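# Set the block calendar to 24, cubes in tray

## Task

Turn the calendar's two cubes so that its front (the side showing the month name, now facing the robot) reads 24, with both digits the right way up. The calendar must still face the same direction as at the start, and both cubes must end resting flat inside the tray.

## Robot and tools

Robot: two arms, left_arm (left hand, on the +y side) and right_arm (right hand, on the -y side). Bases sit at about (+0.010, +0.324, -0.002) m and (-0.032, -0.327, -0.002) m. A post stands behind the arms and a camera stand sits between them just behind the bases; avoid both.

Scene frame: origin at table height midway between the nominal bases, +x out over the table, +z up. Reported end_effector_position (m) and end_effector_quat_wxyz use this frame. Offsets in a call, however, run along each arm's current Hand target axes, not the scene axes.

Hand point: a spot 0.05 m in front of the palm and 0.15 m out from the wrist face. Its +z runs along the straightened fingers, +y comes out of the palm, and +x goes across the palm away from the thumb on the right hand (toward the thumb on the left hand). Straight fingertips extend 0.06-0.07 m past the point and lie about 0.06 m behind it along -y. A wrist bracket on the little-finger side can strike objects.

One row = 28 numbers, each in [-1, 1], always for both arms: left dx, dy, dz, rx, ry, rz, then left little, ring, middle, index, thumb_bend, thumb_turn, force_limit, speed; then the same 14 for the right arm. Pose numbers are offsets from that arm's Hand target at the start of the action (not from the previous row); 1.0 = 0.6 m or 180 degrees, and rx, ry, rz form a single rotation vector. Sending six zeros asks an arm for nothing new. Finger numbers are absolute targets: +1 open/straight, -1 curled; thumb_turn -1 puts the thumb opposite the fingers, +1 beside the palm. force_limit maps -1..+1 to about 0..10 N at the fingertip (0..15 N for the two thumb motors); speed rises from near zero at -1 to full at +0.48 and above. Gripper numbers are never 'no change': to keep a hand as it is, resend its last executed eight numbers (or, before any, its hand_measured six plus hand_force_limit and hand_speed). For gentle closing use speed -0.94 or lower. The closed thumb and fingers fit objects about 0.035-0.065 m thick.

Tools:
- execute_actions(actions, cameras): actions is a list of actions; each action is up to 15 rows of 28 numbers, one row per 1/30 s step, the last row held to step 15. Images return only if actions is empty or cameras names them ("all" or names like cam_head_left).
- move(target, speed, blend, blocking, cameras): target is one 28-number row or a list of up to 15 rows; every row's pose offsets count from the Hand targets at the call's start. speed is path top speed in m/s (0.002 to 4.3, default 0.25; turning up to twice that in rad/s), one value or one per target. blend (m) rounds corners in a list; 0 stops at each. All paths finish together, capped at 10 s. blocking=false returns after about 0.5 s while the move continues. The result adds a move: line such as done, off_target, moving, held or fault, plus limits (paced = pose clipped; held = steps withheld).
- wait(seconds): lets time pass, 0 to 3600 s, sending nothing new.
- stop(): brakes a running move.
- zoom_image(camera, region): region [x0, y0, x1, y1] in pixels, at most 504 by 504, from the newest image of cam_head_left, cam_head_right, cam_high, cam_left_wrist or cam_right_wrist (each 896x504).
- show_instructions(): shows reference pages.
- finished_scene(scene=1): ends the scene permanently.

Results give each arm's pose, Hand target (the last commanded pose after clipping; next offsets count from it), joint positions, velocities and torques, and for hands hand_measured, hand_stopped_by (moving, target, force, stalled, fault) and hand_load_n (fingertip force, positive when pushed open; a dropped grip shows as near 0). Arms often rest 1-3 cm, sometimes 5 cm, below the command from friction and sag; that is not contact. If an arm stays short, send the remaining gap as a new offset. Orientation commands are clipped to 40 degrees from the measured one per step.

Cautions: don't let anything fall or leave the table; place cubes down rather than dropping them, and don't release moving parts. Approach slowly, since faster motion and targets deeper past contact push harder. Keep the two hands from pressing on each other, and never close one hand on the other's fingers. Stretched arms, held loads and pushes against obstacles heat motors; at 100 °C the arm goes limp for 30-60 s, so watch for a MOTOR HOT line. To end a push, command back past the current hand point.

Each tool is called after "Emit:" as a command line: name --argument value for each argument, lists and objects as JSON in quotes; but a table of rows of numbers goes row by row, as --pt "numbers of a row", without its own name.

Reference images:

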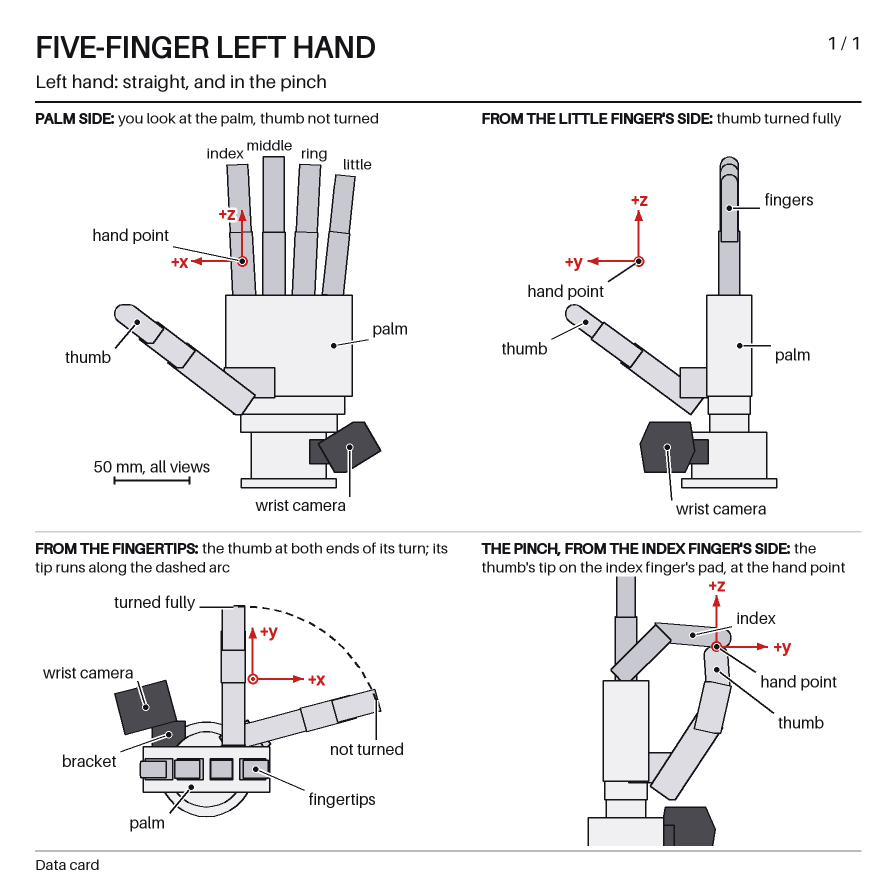

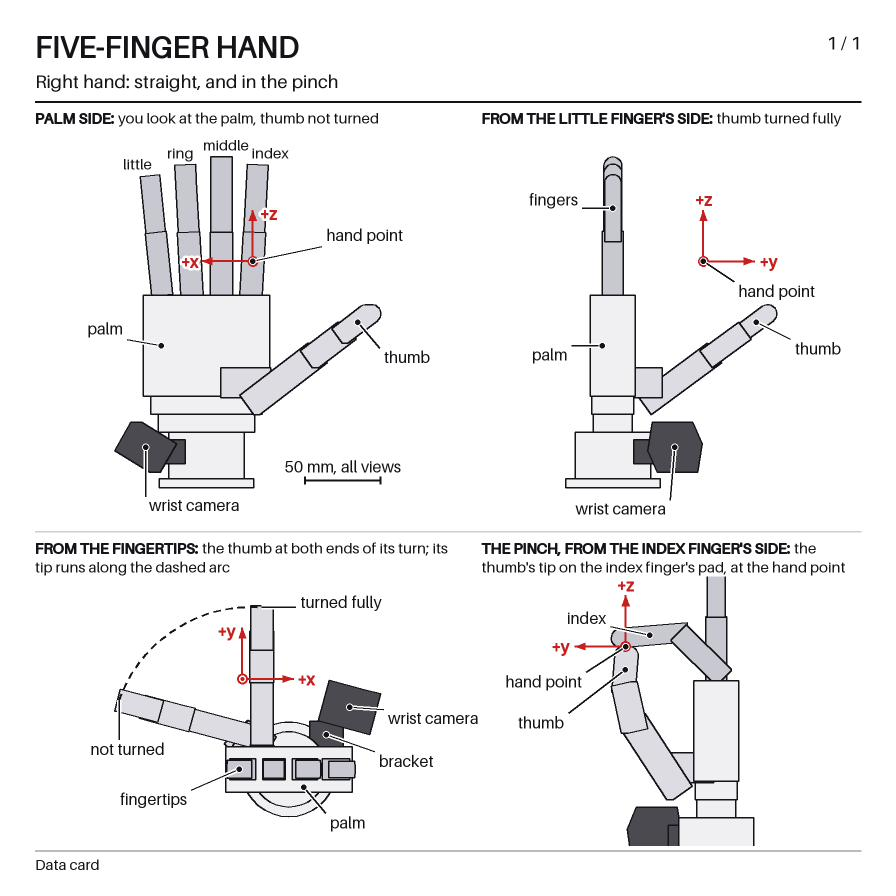

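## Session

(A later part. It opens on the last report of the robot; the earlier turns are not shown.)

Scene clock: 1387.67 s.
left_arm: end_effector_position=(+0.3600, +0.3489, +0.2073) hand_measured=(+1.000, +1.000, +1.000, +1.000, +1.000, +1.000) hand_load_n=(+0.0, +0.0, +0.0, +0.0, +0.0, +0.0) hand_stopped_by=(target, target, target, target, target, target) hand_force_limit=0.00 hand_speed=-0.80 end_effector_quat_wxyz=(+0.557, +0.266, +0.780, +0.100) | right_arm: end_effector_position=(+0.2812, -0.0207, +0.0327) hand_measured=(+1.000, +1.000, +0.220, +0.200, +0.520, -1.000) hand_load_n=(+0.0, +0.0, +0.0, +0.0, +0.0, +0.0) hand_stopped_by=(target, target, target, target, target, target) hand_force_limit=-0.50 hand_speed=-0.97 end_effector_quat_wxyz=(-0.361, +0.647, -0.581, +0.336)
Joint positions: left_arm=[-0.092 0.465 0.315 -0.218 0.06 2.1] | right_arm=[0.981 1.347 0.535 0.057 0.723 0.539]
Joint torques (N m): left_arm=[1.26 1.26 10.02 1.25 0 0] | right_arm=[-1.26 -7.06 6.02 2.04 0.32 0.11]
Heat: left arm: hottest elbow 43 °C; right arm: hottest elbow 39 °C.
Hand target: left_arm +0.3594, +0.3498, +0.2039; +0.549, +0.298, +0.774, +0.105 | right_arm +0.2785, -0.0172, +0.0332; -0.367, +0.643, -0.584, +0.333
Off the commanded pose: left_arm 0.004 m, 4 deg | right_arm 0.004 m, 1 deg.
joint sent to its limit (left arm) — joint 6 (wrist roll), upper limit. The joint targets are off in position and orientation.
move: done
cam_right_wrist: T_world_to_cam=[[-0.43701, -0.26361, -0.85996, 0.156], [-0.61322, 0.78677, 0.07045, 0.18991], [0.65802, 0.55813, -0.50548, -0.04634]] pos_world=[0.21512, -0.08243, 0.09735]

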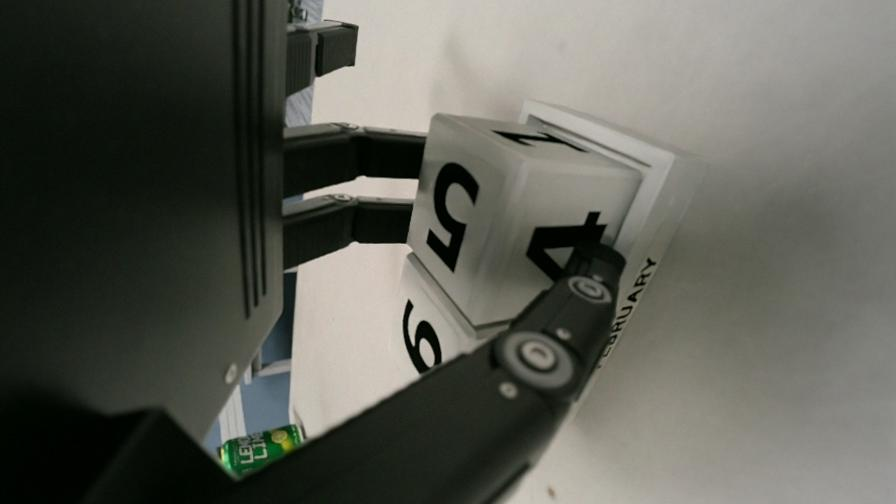

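Emit:
execute_actions --actions '[[[0,0,0,0,0,0,1,1,1,1,1,1,0,-0.8,0,0,0,0,0,0,1,1,0.45,0.45,0.9,-1,-0.5,-0.7]],[[0,0,0,0,0,0,1,1,1,1,1,1,0,-0.8,0,0,0,0,0,0,1,1,0.45,0.45,0.9,-1,-0.5,-0.7]],[[0,0,0,0,0,0,1,1,1,1,1,1,0,-0.8,0,0,0,0,0,0,1,1,0.45,0.45,0.9,-1,-0.5,-0.7]]]' --cameras '["cam_right_wrist"]'

Scene clock: 1395.37 s.
left_arm: end_effector_position=(+0.3600, +0.3489, +0.2073) hand_measured=(+1.000, +1.000, +1.000, +1.000, +1.000, +1.000) hand_load_n=(+0.0, +0.0, +0.0, +0.0, +0.0, +0.0) hand_stopped_by=(target, target, target, target, target, target) hand_force_limit=0.00 hand_speed=-0.80 end_effector_quat_wxyz=(+0.557, +0.266, +0.780, +0.100) | right_arm: end_effector_position=(+0.2812, -0.0207, +0.0327) hand_measured=(+1.000, +1.000, +0.450, +0.450, +0.900, -1.000) hand_load_n=(+0.0, +0.0, +0.0, -0.5, +0.0, +0.0) hand_stopped_by=(target, target, target, target, target, target) hand_force_limit=-0.50 hand_speed=-0.70 end_effector_quat_wxyz=(-0.361, +0.647, -0.581, +0.336)
Joint positions: left_arm=[-0.092 0.465 0.315 -0.218 0.06 2.1] | right_arm=[0.981 1.347 0.535 0.057 0.723 0.539]
Joint torques (N m): left_arm=[1.14 1.38 10.07 1.32 0.01 -0.01] | right_arm=[-1.26 -7.18 6.06 2.02 0.32 0.11]
Heat: left arm: hottest elbow 43 °C; right arm: hottest elbow 39 °C.
Hand target: left_arm +0.3594, +0.3498, +0.2039; +0.549, +0.298, +0.774, +0.105 | right_arm +0.2785, -0.0172, +0.0332; -0.367, +0.643, -0.584, +0.333
Off the commanded pose: left_arm 0.004 m, 4 deg | right_arm 0.004 m, 1 deg.
joint sent to its limit (left arm) — joint 6 (wrist roll), upper limit. The joint targets are off in position and orientation.
Step readings (end_effector_position of left_arm | right_arm):
0: (+0.3600, +0.3489, +0.2073) | (+0.2812, -0.0207, +0.0327)
1: (+0.3600, +0.3489, +0.2073) | (+0.2812, -0.0207, +0.0327)
2: (+0.3600, +0.3489, +0.2073) | (+0.2812, -0.0207, +0.0327)
4: (+0.3600, +0.3489, +0.2073) | (+0.2812, -0.0207, +0.0327)
8: (+0.3600, +0.3489, +0.2073) | (+0.2812, -0.0207, +0.0327)
15: (+0.3600, +0.3489, +0.2073) | (+0.2812, -0.0207, +0.0327)
16: (+0.3600, +0.3489, +0.2073) | (+0.2812, -0.0207, +0.0327)
17: (+0.3600, +0.3489, +0.2073) | (+0.2812, -0.0207, +0.0327)
19: (+0.3600, +0.3489, +0.2073) | (+0.2812, -0.0207, +0.0327)
23: (+0.3600, +0.3489, +0.2073) | (+0.2812, -0.0207, +0.0327)
30: (+0.3600, +0.3489, +0.2073) | (+0.2812, -0.0207, +0.0327)
31: (+0.3600, +0.3489, +0.2073) | (+0.2812, -0.0207, +0.0327)
32: (+0.3600, +0.3489, +0.2073) | (+0.2812, -0.0207, +0.0327)
34: (+0.3600, +0.3489, +0.2073) | (+0.2812, -0.0207, +0.0327)
38: (+0.3600, +0.3489, +0.2073) | (+0.2812, -0.0207, +0.0327)
45: (+0.3600, +0.3489, +0.2073) | (+0.2812, -0.0207, +0.0327)
cam_right_wrist: T_world_to_cam=[[-0.43701, -0.26361, -0.85996, 0.156], [-0.61322, 0.78677, 0.07045, 0.18991], [0.65802, 0.55813, -0.50548, -0.04634]] pos_world=[0.21512, -0.08243, 0.09735]

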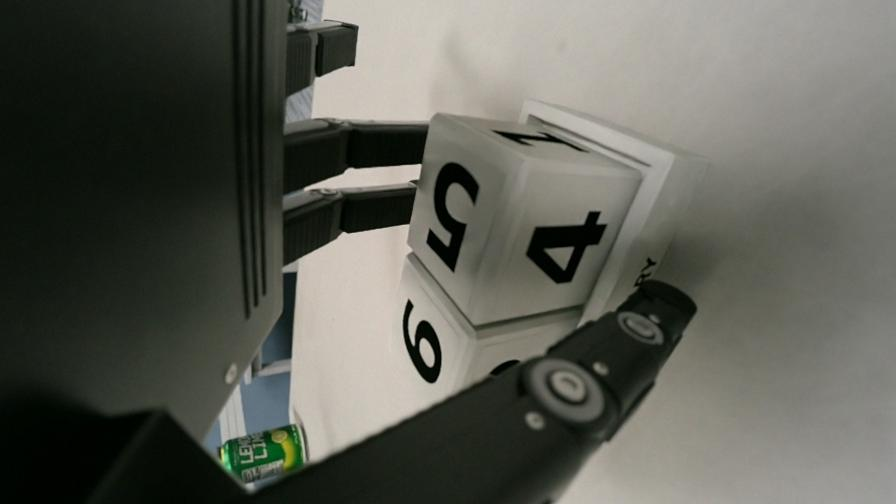

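Emit:
execute_actions --actions '[[[0,0,0,0,0,0,1,1,1,1,1,1,0,-0.8,0,0,0,0,0,0,1,1,0.9,0.9,0.9,-1,-0.5,-0.5]],[[0,0,0,0,0,0,1,1,1,1,1,1,0,-0.8,0,0,0,0,0,0,1,1,0.9,0.9,0.9,-1,-0.5,-0.5]],[[0,0,0,0,0,0,1,1,1,1,1,1,0,-0.8,0,0,0,0,0,0,1,1,0.9,0.9,0.9,-1,-0.5,-0.5]]]' --cameras '["cam_right_wrist"]'

Scene clock: 1401.50 s.
left_arm: end_effector_position=(+0.3600, +0.3489, +0.2073) hand_measured=(+1.000, +1.000, +1.000, +1.000, +1.000, +1.000) hand_load_n=(+0.0, +0.0, +0.0, +0.0, +0.0, +0.0) hand_stopped_by=(target, target, target, target, target, target) hand_force_limit=0.00 hand_speed=-0.80 end_effector_quat_wxyz=(+0.557, +0.266, +0.780, +0.100) | right_arm: end_effector_position=(+0.2812, -0.0207, +0.0327) hand_measured=(+1.000, +1.000, +0.900, +0.900, +0.900, -1.000) hand_load_n=(+0.0, +0.0, +0.0, +0.0, +0.0, +0.0) hand_stopped_by=(target, target, target, target, target, target) hand_force_limit=-0.50 hand_speed=-0.50 end_effector_quat_wxyz=(-0.361, +0.647, -0.581, +0.336)
Joint positions: left_arm=[-0.092 0.465 0.315 -0.218 0.06 2.1] | right_arm=[0.981 1.347 0.535 0.057 0.723 0.539]
Joint torques (N m): left_arm=[1.55 1.38 10.02 1.26 -0.02 -0.01] | right_arm=[-1.44 -7.06 6.06 2.02 0.32 0.11]
Heat: left arm: hottest elbow 43 °C; right arm: hottest elbow 39 °C.
Hand target: left_arm +0.3594, +0.3498, +0.2039; +0.549, +0.298, +0.774, +0.105 | right_arm +0.2785, -0.0172, +0.0332; -0.367, +0.643, -0.584, +0.333
Off the commanded pose: left_arm 0.004 m, 4 deg | right_arm 0.004 m, 1 deg.
joint sent to its limit (left arm) — joint 6 (wrist roll), upper limit. The joint targets are off in position and orientation.
Step readings (end_effector_position of left_arm | right_arm):
0: (+0.3600, +0.3489, +0.2073) | (+0.2812, -0.0207, +0.0327)
1: (+0.3600, +0.3489, +0.2073) | (+0.2812, -0.0207, +0.0327)
2: (+0.3600, +0.3489, +0.2073) | (+0.2812, -0.0207, +0.0327)
4: (+0.3600, +0.3489, +0.2073) | (+0.2812, -0.0207, +0.0327)
8: (+0.3600, +0.3489, +0.2073) | (+0.2812, -0.0207, +0.0327)
15: (+0.3600, +0.3489, +0.2073) | (+0.2812, -0.0207, +0.0327)
16: (+0.3600, +0.3489, +0.2073) | (+0.2812, -0.0207, +0.0327)
17: (+0.3600, +0.3489, +0.2073) | (+0.2812, -0.0207, +0.0327)
19: (+0.3600, +0.3489, +0.2073) | (+0.2812, -0.0207, +0.0327)
23: (+0.3600, +0.3489, +0.2073) | (+0.2812, -0.0207, +0.0327)
30: (+0.3600, +0.3489, +0.2073) | (+0.2812, -0.0207, +0.0327)
31: (+0.3600, +0.3489, +0.2073) | (+0.2812, -0.0207, +0.0327)
32: (+0.3600, +0.3489, +0.2073) | (+0.2812, -0.0207, +0.0327)
34: (+0.3600, +0.3489, +0.2073) | (+0.2812, -0.0207, +0.0327)
38: (+0.3600, +0.3489, +0.2073) | (+0.2812, -0.0207, +0.0327)
45: (+0.3600, +0.3489, +0.2073) | (+0.2812, -0.0207, +0.0327)
cam_right_wrist: T_world_to_cam=[[-0.43701, -0.26361, -0.85996, 0.156], [-0.61322, 0.78677, 0.07045, 0.18991], [0.65802, 0.55813, -0.50548, -0.04634]] pos_world=[0.21512, -0.08243, 0.09735]

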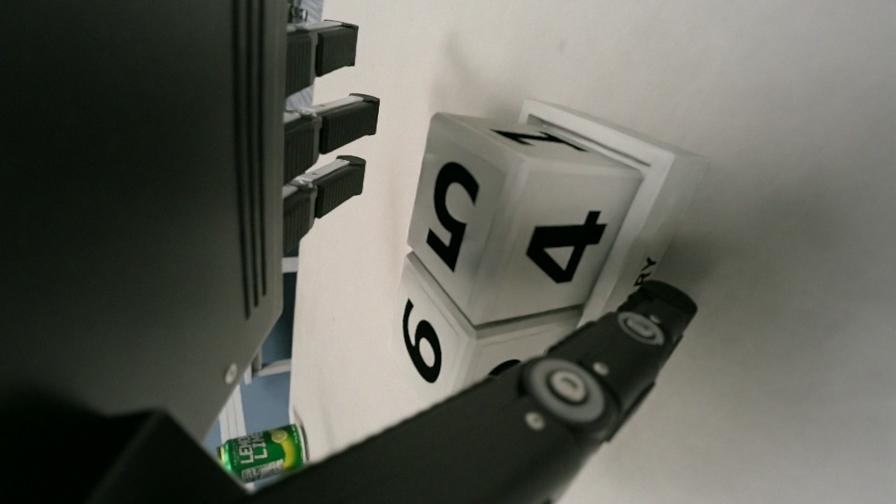

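Emit:
move --pt "0 0 0 0 0 0 1 1 1 1 1 1 0 -0.8 0 -0.0573 -0.034 0 0 0 1 1 0.9 0.9 0.9 -1 -0.5 -0.5" --pt "0 0 0 0 0 0 1 1 1 1 1 1 0 -0.8 0 -0.2007 -0.1192 0 0 0 1 1 0.9 0.9 0.9 -1 -0.5 -0.5" --speed '[0.08,0.15]' --blend '[0.02,0]' --cameras '["cam_right_wrist","cam_head_left","cam_high"]'

Scene clock: 1409.07 s.
left_arm: end_effector_position=(+0.3600, +0.3489, +0.2073) hand_measured=(+1.000, +1.000, +1.000, +1.000, +1.000, +1.000) hand_load_n=(+0.0, +0.0, +0.0, +0.0, +0.0, +0.0) hand_stopped_by=(target, target, target, target, target, target) hand_force_limit=0.00 hand_speed=-0.80 end_effector_quat_wxyz=(+0.557, +0.266, +0.780, +0.100) | right_arm: end_effector_position=(+0.2710, -0.0355, +0.1412) hand_measured=(+1.000, +1.000, +0.900, +0.900, +0.900, -1.000) hand_load_n=(+0.0, +0.0, +0.0, +0.0, +0.0, +0.0) hand_stopped_by=(target, target, target, target, target, target) hand_force_limit=-0.50 hand_speed=-0.50 end_effector_quat_wxyz=(-0.338, +0.660, -0.579, +0.339)
Joint positions: left_arm=[-0.092 0.465 0.315 -0.218 0.06 2.1] | right_arm=[0.981 1.086 0.703 -0.426 0.723 0.539]
Joint torques (N m): left_arm=[1.49 1.32 10.04 1.22 -0.01 0] | right_arm=[-1.38 -6.48 12.05 1.42 0.35 0.11]
Heat: left arm: hottest elbow 43 °C; right arm: hottest elbow 39 °C.
Hand target: left_arm +0.3594, +0.3498, +0.2039; +0.549, +0.298, +0.774, +0.105 | right_arm +0.2784, -0.0172, +0.1732; -0.367, +0.643, -0.584, +0.333
Off the commanded pose: left_arm 0.004 m, 4 deg | right_arm 0.038 m, 4 deg.
joint sent to its limit (left arm) — joint 6 (wrist roll), upper limit. The joint targets are off in position and orientation.
move: off_target (right_arm); blend cut to 0.0199 m at target 1
cam_right_wrist: T_world_to_cam=[[-0.46265, -0.30122, -0.8338, 0.24288], [-0.61131, 0.78955, 0.05396, 0.18967], [0.64207, 0.53468, -0.54942, 0.03314]] pos_world=[0.20703, -0.09431, 0.21049]
Images, in order (width x height): cam_head_left 896x504, cam_high 896x504, cam_right_wrist 896x504.

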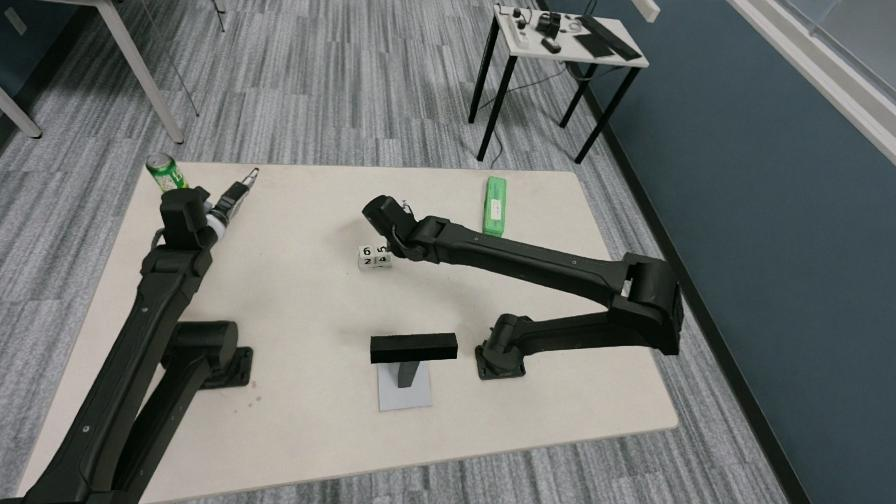

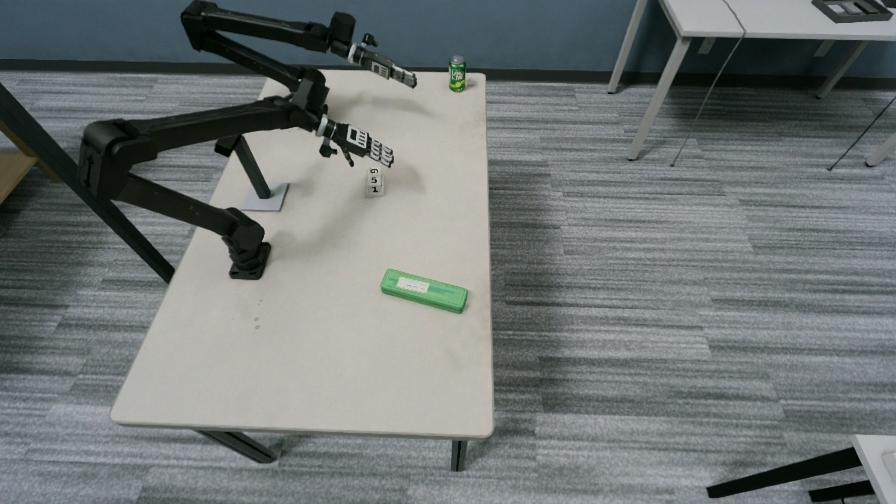

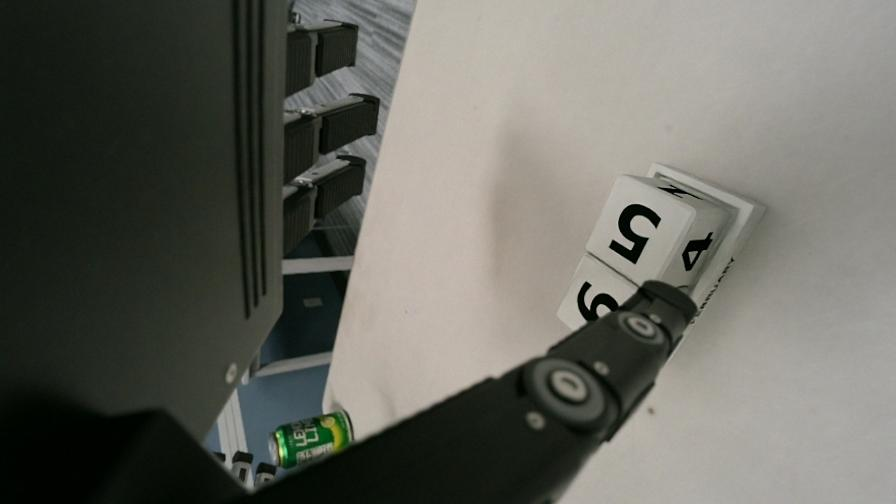

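Emit:
zoom_image --camera "cam_head_left" --region '[345, 235, 415, 285]'

Emit:
zoom_image --camera "cam_high" --region '[345, 160, 405, 205]'

Emit:
zoom_image --camera "cam_right_wrist" --region '[530, 140, 790, 380]'

Scaled by 7.200 from the camera's image (finer frame: 1280x720).

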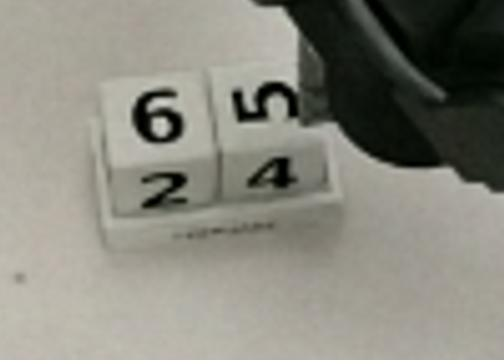

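Scaled by 8.400 from the camera's image (finer frame: 1280x720).

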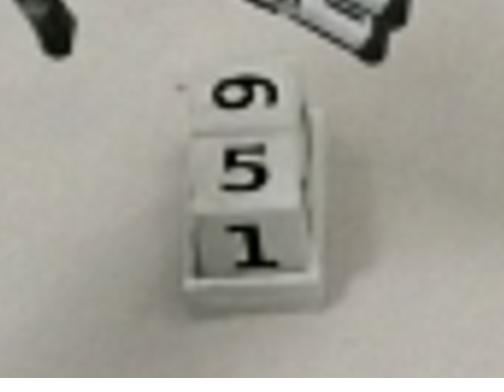

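Scaled by 1.938 from the camera's image (finer frame: 1280x720).

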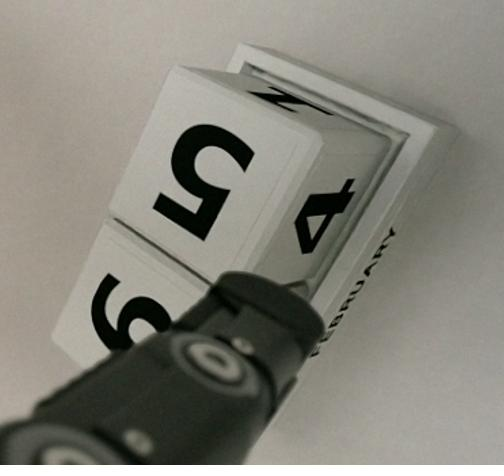

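Emit:
move --target '[0,0,0,0,0,0,1,1,1,1,1,1,0,-0.8,0.1667,0,0,0,0,0,1,1,0.9,0.9,0.9,-1,-0.5,-0.5]' --speed 0.15 --cameras '["cam_right_wrist","cam_head_left","cam_high","cam_head_right"]'

Emit:
zoom_image --camera "cam_head_left" --region '[345, 235, 415, 285]'

Emit:
zoom_image --camera "cam_head_right" --region '[300, 215, 410, 285]'

Emit:
zoom_image --camera "cam_high" --region '[345, 160, 405, 205]'

Scene clock: 1419.37 s.
left_arm: end_effector_position=(+0.3600, +0.3489, +0.2073) hand_measured=(+1.000, +1.000, +1.000, +1.000, +1.000, +1.000) hand_load_n=(+0.0, +0.0, +0.0, +0.0, +0.0, +0.0) hand_stopped_by=(target, target, target, target, target, target) hand_force_limit=0.00 hand_speed=-0.80 end_effector_quat_wxyz=(+0.557, +0.266, +0.780, +0.100) | right_arm: end_effector_position=(+0.2852, -0.1172, +0.1671) hand_measured=(+1.000, +1.000, +0.900, +0.900, +0.900, -1.000) hand_load_n=(+0.0, +0.0, +0.0, +0.0, +0.0, +0.0) hand_stopped_by=(target, target, target, target, target, target) hand_force_limit=-0.50 hand_speed=-0.50 end_effector_quat_wxyz=(-0.356, +0.646, -0.591, +0.327)
Joint positions: left_arm=[-0.092 0.465 0.315 -0.218 0.06 2.1] | right_arm=[0.739 0.85 0.611 -0.428 0.531 0.377]
Joint torques (N m): left_arm=[1.2 1.44 10 1.2 0 0.01] | right_arm=[-2.73 -3.78 8.47 3.04 0.06 -0.19]
Heat: left arm: hottest elbow 43 °C; right arm: hottest elbow 40 °C.
Hand target: left_arm +0.3594, +0.3498, +0.2039; +0.549, +0.298, +0.774, +0.105 | right_arm +0.2880, -0.1167, +0.1732; -0.367, +0.643, -0.584, +0.333
Off the commanded pose: left_arm 0.004 m, 4 deg | right_arm 0.007 m, 2 deg.
joint sent to its limit (left arm) — joint 6 (wrist roll), upper limit. The joint targets are off in position and orientation.
move: done
cam_right_wrist: T_world_to_cam=[[-0.45975, -0.24891, -0.85245, 0.25482], [-0.6023, 0.7928, 0.09334, 0.25263], [0.65259, 0.55634, -0.51441, 0.07565]] pos_world=[0.21994, -0.17894, 0.23255]
Images, in order (width x height): cam_head_left 896x504, cam_head_right 896x504, cam_high 896x504, cam_right_wrist 896x504.

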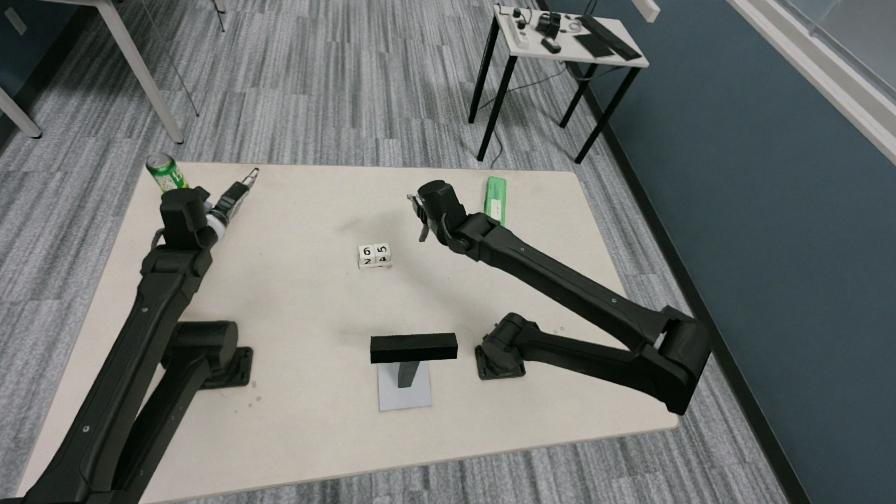

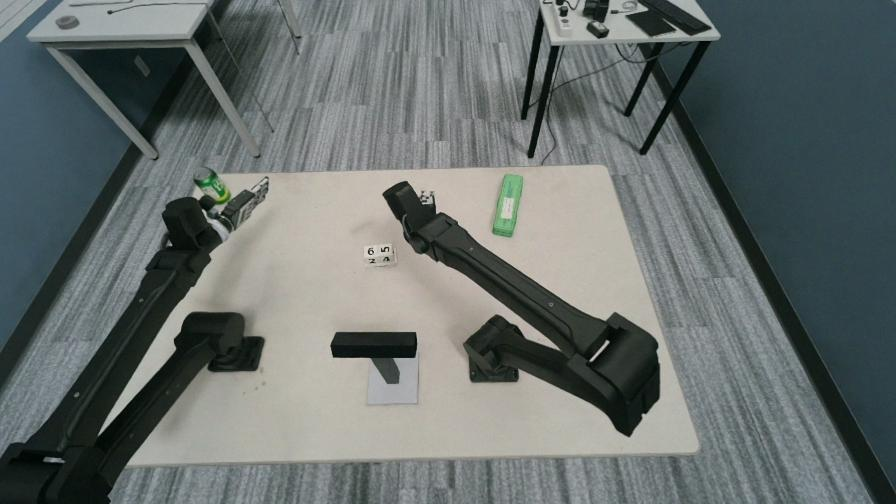

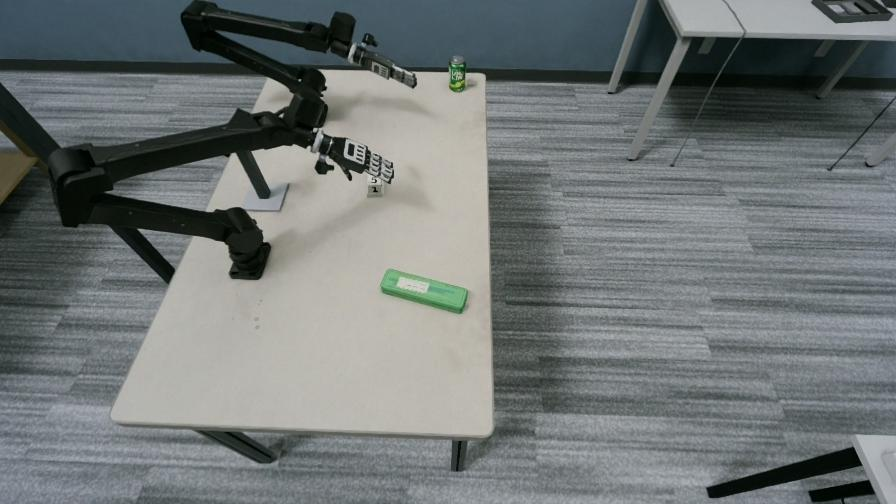

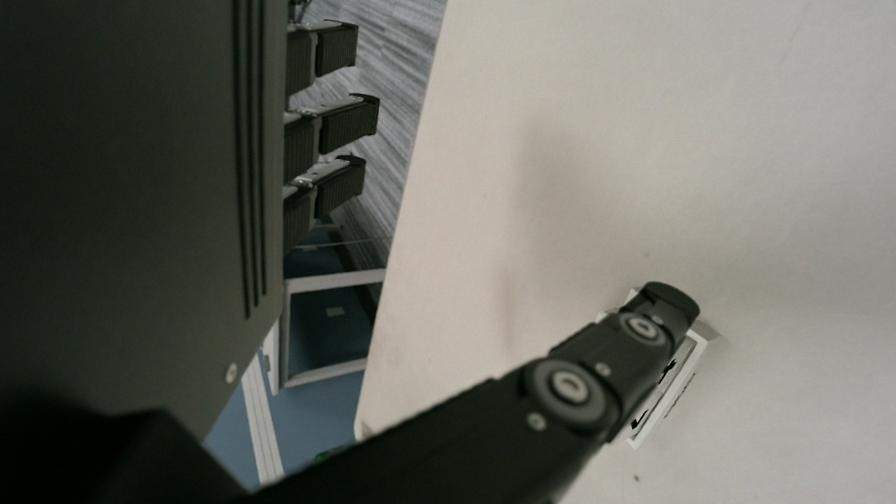

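Scaled by 7.200 from the camera's image (finer frame: 1280x720).

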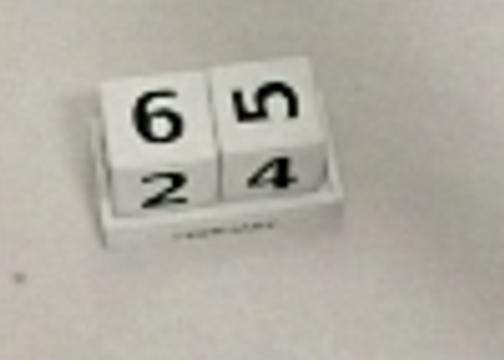

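Scaled by 4.582 from the camera's image (finer frame: 1280x720).

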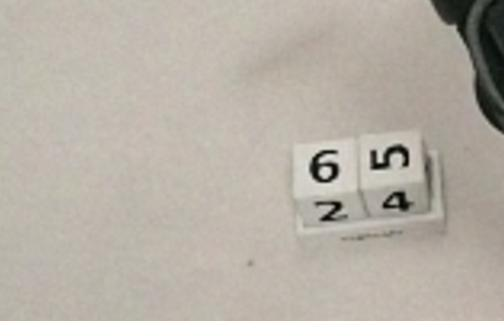

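Scaled by 8.400 from the camera's image (finer frame: 1280x720).

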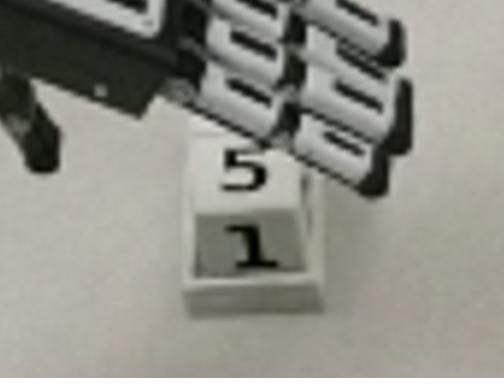

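Emit:
move --target '[0,0,0,0,0,0,1,1,1,1,1,1,0,-0.8,-0.05,0,0,0,0,0,1,1,0.9,0.9,0.9,0.9,-0.5,0]' --speed 0.15 --cameras '["cam_right_wrist"]'

Scene clock: 1432.73 s.
left_arm: end_effector_position=(+0.3600, +0.3489, +0.2073) hand_measured=(+1.000, +1.000, +1.000, +1.000, +1.000, +1.000) hand_load_n=(+0.0, +0.0, +0.0, +0.0, +0.0, +0.0) hand_stopped_by=(target, target, target, target, target, target) hand_force_limit=0.00 hand_speed=-0.80 end_effector_quat_wxyz=(+0.557, +0.266, +0.780, +0.100) | right_arm: end_effector_position=(+0.2743, -0.0979, +0.1497) hand_measured=(+1.000, +1.000, +0.900, +0.900, +0.900, +0.900) hand_load_n=(+0.0, +0.0, +0.0, +0.0, +0.0, +0.0) hand_stopped_by=(target, target, target, target, target, target) hand_force_limit=-0.50 hand_speed=0.00 end_effector_quat_wxyz=(-0.340, +0.664, -0.577, +0.332)
Joint positions: left_arm=[-0.092 0.465 0.315 -0.218 0.06 2.1] | right_arm=[0.826 0.908 0.611 -0.426 0.595 0.401]
Joint torques (N m): left_arm=[1.2 1.32 10.06 1.28 0.03 0.01] | right_arm=[-2.08 -3.66 10.92 2.7 0.35 0.13]
Heat: left arm: hottest elbow 43 °C; right arm: hottest elbow 42 °C.
Hand target: left_arm +0.3594, +0.3498, +0.2039; +0.549, +0.298, +0.774, +0.105 | right_arm +0.2851, -0.0869, +0.1732; -0.367, +0.643, -0.584, +0.333
Off the commanded pose: left_arm 0.004 m, 4 deg | right_arm 0.028 m, 4 deg.
joint sent to its limit (left arm) — joint 6 (wrist roll), upper limit. The joint targets are off in position and orientation.
move: off_target (right_arm)
cam_right_wrist: T_world_to_cam=[[-0.46447, -0.30126, -0.83278, 0.23308], [-0.62064, 0.78153, 0.06344, 0.24073], [0.63172, 0.54632, -0.54996, 0.0732]] pos_world=[0.21142, -0.15791, 0.21909]

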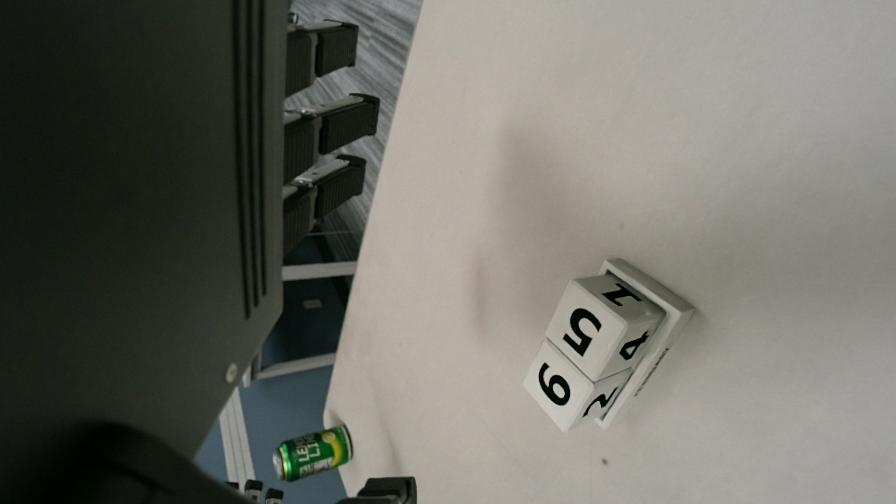

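Emit:
zoom_image --camera "cam_right_wrist" --region '[515, 250, 705, 440]'

Scaled by 2.653 from the camera's image (finer frame: 1280x720).

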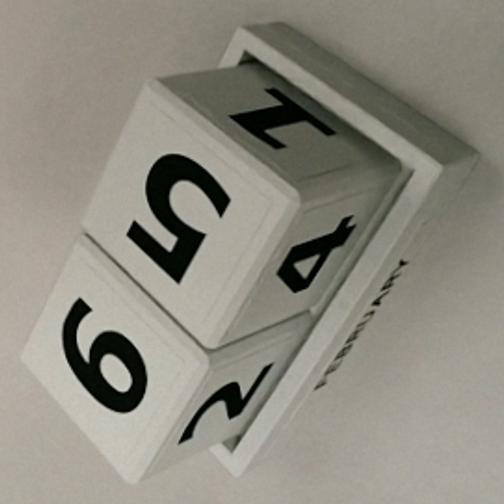

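Emit:
finished_scene

The scene is finished: the task was done.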